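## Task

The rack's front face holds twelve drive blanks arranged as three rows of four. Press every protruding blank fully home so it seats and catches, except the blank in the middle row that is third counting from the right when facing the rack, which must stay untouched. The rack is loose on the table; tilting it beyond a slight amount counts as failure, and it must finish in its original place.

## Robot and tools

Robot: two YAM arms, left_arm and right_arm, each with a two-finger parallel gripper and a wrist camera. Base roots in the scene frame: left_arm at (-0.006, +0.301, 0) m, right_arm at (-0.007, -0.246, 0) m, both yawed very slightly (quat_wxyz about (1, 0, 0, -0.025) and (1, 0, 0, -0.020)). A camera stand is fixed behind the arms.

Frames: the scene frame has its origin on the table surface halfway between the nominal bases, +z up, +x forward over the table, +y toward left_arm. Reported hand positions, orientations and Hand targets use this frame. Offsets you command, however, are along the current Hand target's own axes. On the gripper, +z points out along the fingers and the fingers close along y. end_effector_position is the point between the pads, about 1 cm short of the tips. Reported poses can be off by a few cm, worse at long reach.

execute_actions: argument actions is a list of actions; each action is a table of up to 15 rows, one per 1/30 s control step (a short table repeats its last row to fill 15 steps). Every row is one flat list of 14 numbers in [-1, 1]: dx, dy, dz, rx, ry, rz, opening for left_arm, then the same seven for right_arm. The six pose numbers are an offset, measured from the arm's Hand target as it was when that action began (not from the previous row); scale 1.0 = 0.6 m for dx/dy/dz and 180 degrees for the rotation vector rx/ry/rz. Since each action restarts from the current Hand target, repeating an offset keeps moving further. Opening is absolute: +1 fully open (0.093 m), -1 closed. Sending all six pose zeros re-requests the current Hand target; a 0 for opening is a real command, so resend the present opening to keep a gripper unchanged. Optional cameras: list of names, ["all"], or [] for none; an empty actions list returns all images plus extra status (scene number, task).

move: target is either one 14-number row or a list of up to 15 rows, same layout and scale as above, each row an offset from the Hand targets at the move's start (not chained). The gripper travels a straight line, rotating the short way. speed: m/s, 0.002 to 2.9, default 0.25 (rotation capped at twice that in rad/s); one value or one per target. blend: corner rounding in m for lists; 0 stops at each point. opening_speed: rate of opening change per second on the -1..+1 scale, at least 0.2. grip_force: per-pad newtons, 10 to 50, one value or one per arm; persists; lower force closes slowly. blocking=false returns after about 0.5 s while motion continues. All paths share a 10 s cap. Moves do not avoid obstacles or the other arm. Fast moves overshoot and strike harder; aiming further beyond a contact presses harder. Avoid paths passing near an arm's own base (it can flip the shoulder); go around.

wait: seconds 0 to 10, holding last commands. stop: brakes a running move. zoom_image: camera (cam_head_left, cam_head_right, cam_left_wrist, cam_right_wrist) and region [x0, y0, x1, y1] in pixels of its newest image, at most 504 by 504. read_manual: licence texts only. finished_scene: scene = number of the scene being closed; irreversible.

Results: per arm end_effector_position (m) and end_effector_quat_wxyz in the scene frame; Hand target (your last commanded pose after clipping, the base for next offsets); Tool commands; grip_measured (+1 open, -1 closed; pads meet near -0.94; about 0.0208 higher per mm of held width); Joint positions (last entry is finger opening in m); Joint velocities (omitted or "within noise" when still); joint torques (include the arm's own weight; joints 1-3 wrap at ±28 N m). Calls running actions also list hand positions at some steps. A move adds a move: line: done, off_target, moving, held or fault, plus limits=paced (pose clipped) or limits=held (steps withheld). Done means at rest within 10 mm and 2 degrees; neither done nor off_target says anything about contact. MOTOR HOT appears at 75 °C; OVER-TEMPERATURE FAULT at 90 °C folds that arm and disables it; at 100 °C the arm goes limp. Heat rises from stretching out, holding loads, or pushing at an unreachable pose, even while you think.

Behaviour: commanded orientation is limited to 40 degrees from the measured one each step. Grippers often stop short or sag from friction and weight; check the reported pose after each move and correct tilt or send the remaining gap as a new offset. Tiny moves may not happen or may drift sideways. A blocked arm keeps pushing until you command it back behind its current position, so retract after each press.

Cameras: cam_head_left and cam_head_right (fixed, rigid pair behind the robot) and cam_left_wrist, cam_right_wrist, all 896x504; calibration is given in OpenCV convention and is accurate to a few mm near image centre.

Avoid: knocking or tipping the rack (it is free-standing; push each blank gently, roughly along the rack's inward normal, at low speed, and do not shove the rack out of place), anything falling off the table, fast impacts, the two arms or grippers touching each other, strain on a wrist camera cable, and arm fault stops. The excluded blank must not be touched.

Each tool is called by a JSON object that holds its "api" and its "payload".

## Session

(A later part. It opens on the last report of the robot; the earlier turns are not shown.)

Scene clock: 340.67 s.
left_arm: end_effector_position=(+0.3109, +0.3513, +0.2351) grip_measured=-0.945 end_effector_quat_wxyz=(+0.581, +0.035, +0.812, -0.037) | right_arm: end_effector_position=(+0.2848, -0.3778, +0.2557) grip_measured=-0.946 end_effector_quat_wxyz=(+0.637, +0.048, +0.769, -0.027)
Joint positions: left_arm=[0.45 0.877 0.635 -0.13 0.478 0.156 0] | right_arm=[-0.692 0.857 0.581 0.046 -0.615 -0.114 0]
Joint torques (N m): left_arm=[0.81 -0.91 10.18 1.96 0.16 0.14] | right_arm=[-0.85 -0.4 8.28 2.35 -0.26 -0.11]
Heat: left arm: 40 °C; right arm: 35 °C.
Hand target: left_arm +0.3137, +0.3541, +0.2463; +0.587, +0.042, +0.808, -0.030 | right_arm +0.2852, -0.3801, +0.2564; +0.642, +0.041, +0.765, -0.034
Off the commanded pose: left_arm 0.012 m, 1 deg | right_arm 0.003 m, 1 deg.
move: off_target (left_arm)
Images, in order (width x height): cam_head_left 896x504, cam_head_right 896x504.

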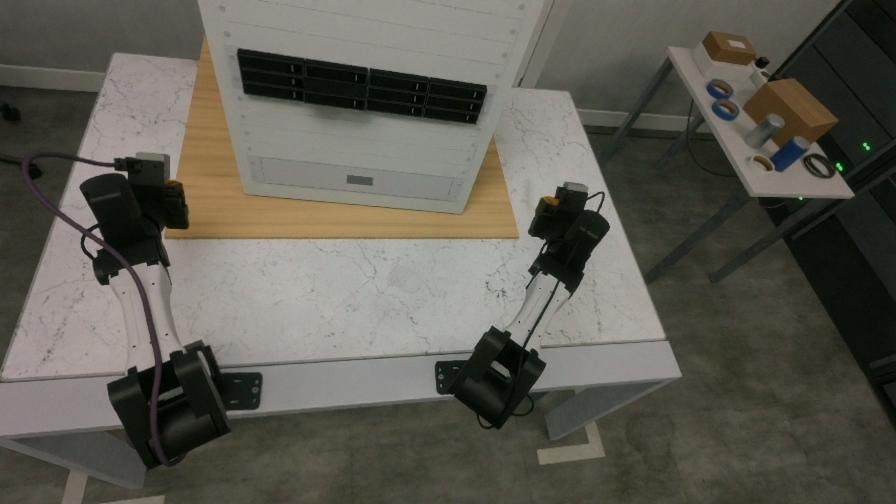

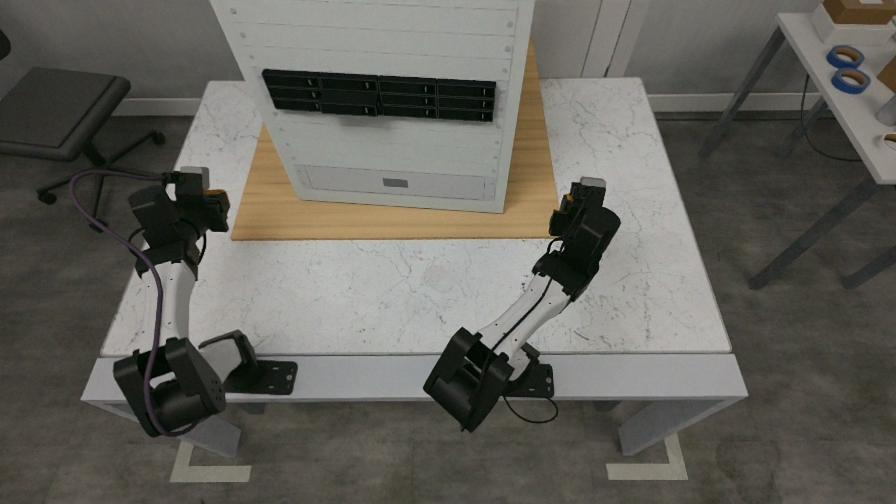

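{"api": "move", "payload": {"target": [[0, 0, 0, 0, 0, 0, -0.95, -0.1614, 0.553, -0.0793, 0, 0, 0, -0.95], [0, 0, 0, 0, 0, 0, -0.95, -0.2199, 0.5695, 0.0703, 0, 0, 0, -0.95], [0, 0, 0, 0, 0, 0, -0.95, -0.2346, 0.5697, 0.1347, 0, 0, 0, -0.95]], "speed": [0.25, 0.15, 0.06], "blend": [0.05, 0.01, 0], "cameras": ["cam_right_wrist"]}}

Scene clock: 376.60 s.
left_arm: end_effector_position=(+0.3109, +0.3512, +0.2349) grip_measured=-0.945 end_effector_quat_wxyz=(+0.581, +0.035, +0.812, -0.037) | right_arm: end_effector_position=(+0.4126, -0.0528, +0.3642) grip_measured=-0.946 end_effector_quat_wxyz=(+0.625, +0.031, +0.778, -0.051)
Joint positions: left_arm=[0.45 0.877 0.635 -0.13 0.479 0.157 0] | right_arm=[0.734 1.55 1.489 -0.246 0.791 0.18 0]
Joint torques (N m): left_arm=[0.8 -0.87 10.21 1.93 0.14 0.12] | right_arm=[-1.87 -4.55 12.97 2.42 -0.22 -0.08]
Heat: left arm: 49 °C; right arm: 38 °C.
Hand target: left_arm +0.3137, +0.3541, +0.2463; +0.587, +0.042, +0.808, -0.031 | right_arm +0.4248, -0.0512, +0.3810; +0.642, +0.041, +0.765, -0.034
Off the commanded pose: left_arm 0.012 m, 1 deg | right_arm 0.021 m, 3 deg.
move: off_target (left_arm, right_arm); blend cut to 0.0484 m at target 1
camera_calibration:
cam_right_wrist: T_world_to_cam=[[-0.133564, -0.990299, 0.0383122, -0.011275], [-0.598652, 0.0498128, -0.799459, 0.580013], [0.789795, -0.129715, -0.599497, -0.0319212], [0, 0, 0, 1]] pos_world=[0.370931, -0.0441983, 0.444992]
Images, in order (width x height): cam_right_wrist 896x504.

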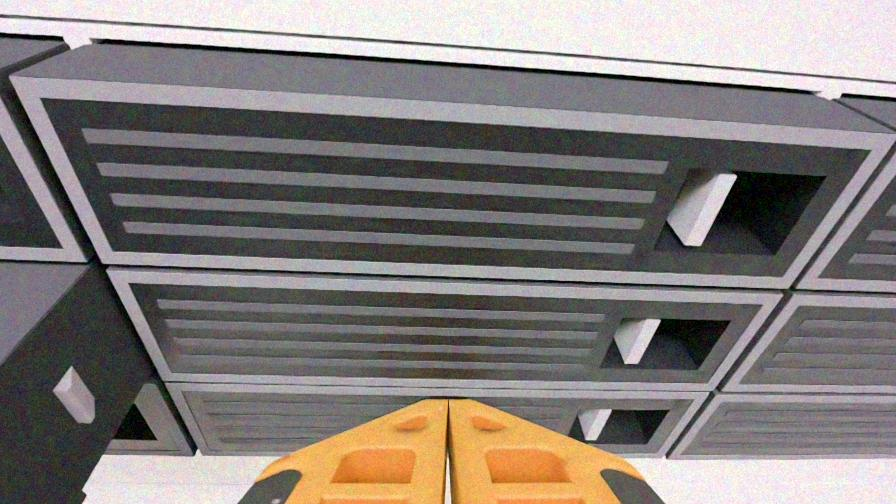

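{"api": "move", "payload": {"target": [[-0.2826, -0.2903, -0.0664, 0, 0, 0, -0.95, 0.02025, 0.001, -0.1149, 0, 0, 0, -0.95], [-0.35, -0.2755, 0.0599, 0, 0, 0, -0.95, 0.02025, 0.001, -0.1149, 0, 0, 0, -0.95], [-0.3701, -0.2746, 0.1216, 0, 0, 0, -0.95, 0.02025, 0.001, -0.1149, 0, 0, 0, -0.95]], "speed": [0.25, 0.15, 0.06], "blend": [0.05, 0.01, 0], "cameras": ["cam_left_wrist"]}}

Scene clock: 386.40 s.
left_arm: end_effector_position=(+0.4194, +0.1766, +0.4279) grip_measured=-0.945 end_effector_quat_wxyz=(+0.574, +0.043, +0.817, -0.030) | right_arm: end_effector_position=(+0.3624, -0.0398, +0.3736) grip_measured=-0.946 end_effector_quat_wxyz=(+0.636, +0.031, +0.770, -0.044)
Joint positions: left_arm=[-0.333 1.519 1.839 -0.68 -0.262 -0.097 0] | right_arm=[0.871 1.444 1.414 -0.283 0.915 0.221 0]
Joint torques (N m): left_arm=[1.36 -3.82 8.83 2.55 -0.05 0.12] | right_arm=[0.8 -8.35 7.65 1.89 0.18 0.22]
Heat: left arm: 49 °C; right arm: 38 °C.
Hand target: left_arm +0.4340, +0.1758, +0.4347; +0.587, +0.042, +0.808, -0.030 | right_arm +0.3553, -0.0433, +0.3811; +0.642, +0.041, +0.765, -0.034
Off the commanded pose: left_arm 0.016 m, 2 deg | right_arm 0.011 m, 2 deg.
move: off_target (left_arm, right_arm); blend cut to 0.0432 m at target 1
camera_calibration:
cam_left_wrist: T_world_to_cam=[[-0.106277, -0.994336, -0.000515042, 0.221438], [-0.698607, 0.0750374, -0.71156, 0.62332], [0.707569, -0.0752627, -0.702625, 0.0989744], [0, 0, 0, 1]] pos_world=[0.388958, 0.180861, 0.513185]
Images, in order (width x height): cam_left_wrist 896x504.

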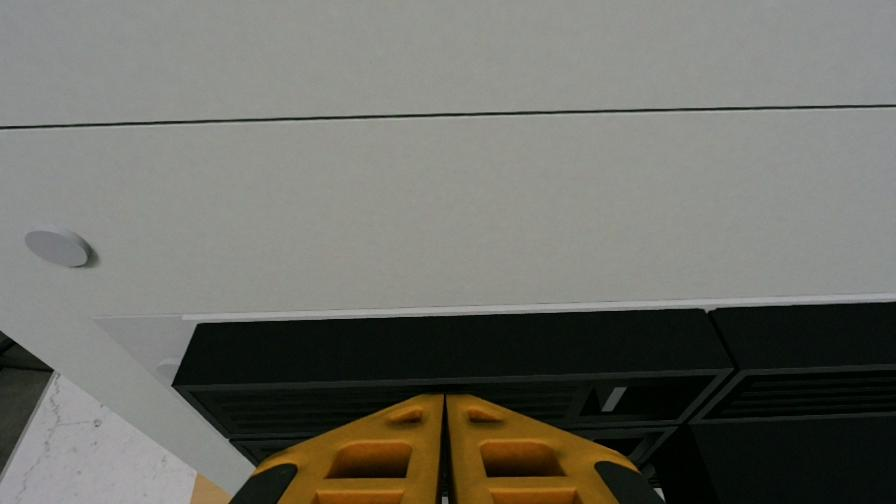

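{"api": "move", "payload": {"target": [0.0361, -0.002, -0.1110, 0, 0, 0, -0.95, 0.0174, 0.0009, -0.0985, 0, 0, 0, -0.95], "speed": 0.15, "cameras": ["all"]}}

Scene clock: 392.27 s.
left_arm: end_effector_position=(+0.3657, +0.1832, +0.4435) grip_measured=-0.945 end_effector_quat_wxyz=(+0.596, +0.044, +0.801, -0.031) | right_arm: end_effector_position=(+0.3000, -0.0331, +0.3759) grip_measured=-0.946 end_effector_quat_wxyz=(+0.638, +0.031, +0.769, -0.043)
Joint positions: left_arm=[-0.394 1.33 1.701 -0.679 -0.323 -0.099 0] | right_arm=[1.058 1.339 1.361 -0.43 1.09 0.338 0]
Joint torques (N m): left_arm=[-0.73 -5.41 4.89 2 -0.25 -0.18] | right_arm=[0.69 -6.22 8.05 1.72 0.28 0.22]
Heat: left arm: 47 °C; right arm: 37 °C.
Hand target: left_arm +0.3641, +0.1818, +0.4348; +0.587, +0.042, +0.808, -0.030 | right_arm +0.2956, -0.0364, +0.3812; +0.642, +0.041, +0.765, -0.034
Off the commanded pose: left_arm 0.009 m, 1 deg | right_arm 0.008 m, 2 deg.
move: done
camera_calibration:
cam_left_wrist: T_world_to_cam=[[-0.109392, -0.993995, -0.00267334, 0.224397], [-0.658444, 0.0744776, -0.748936, 0.598383], [0.744638, -0.080167, -0.662637, 0.118094], [0, 0, 0, 1]] pos_world=[0.330611, 0.18795, 0.527004]
cam_right_wrist: T_world_to_cam=[[-0.122526, -0.992192, 0.0232828, -0.00493834], [-0.573717, 0.0516665, -0.817422, 0.520313], [0.809837, -0.113513, -0.575568, 0.0521531], [0, 0, 0, 1]] pos_world=[0.255672, -0.0258625, 0.455448]

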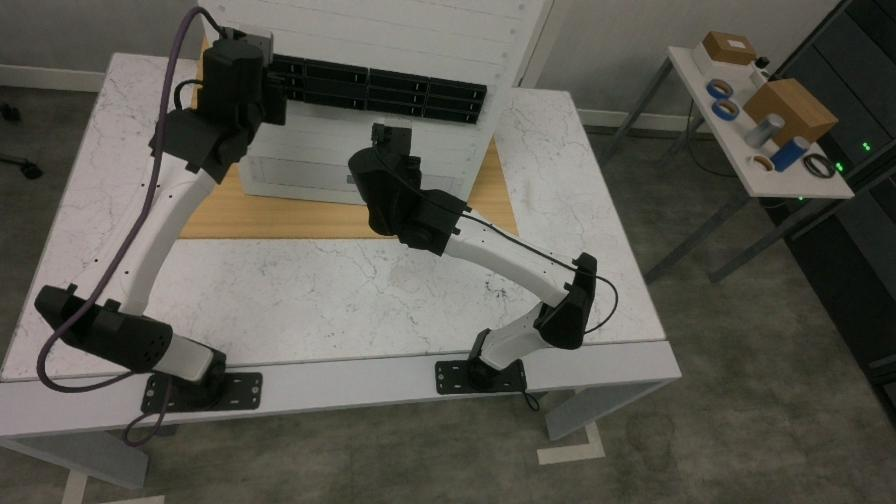

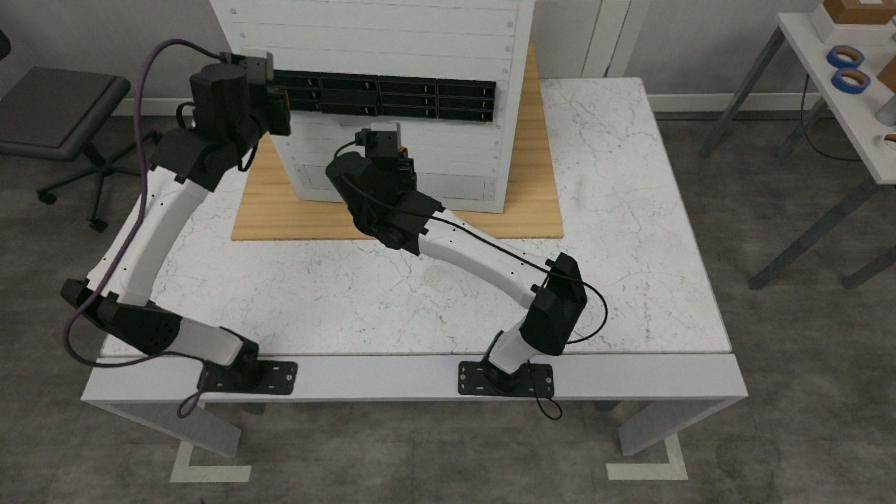

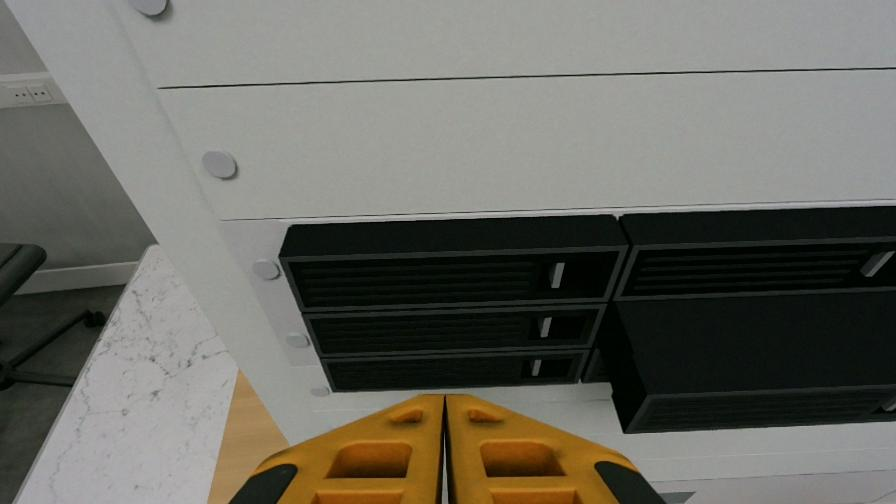

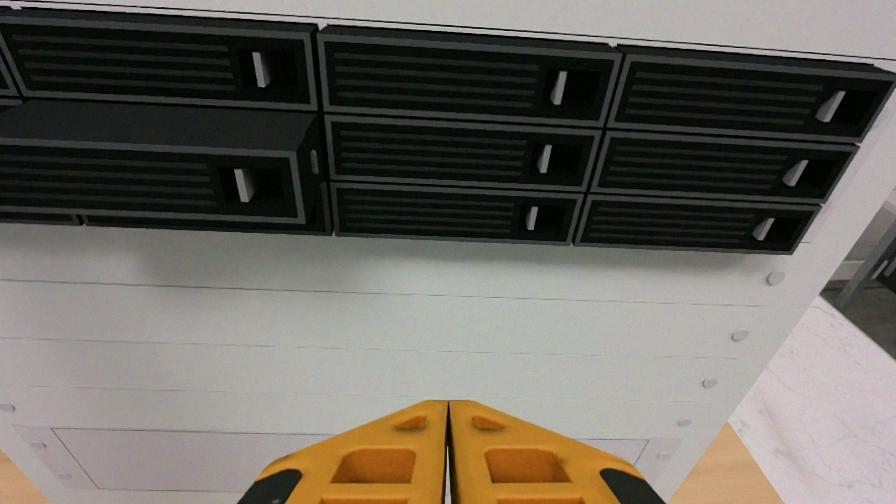

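{"api": "finished_scene", "payload": {"scene": 1}}

The scene is finished: the task was done.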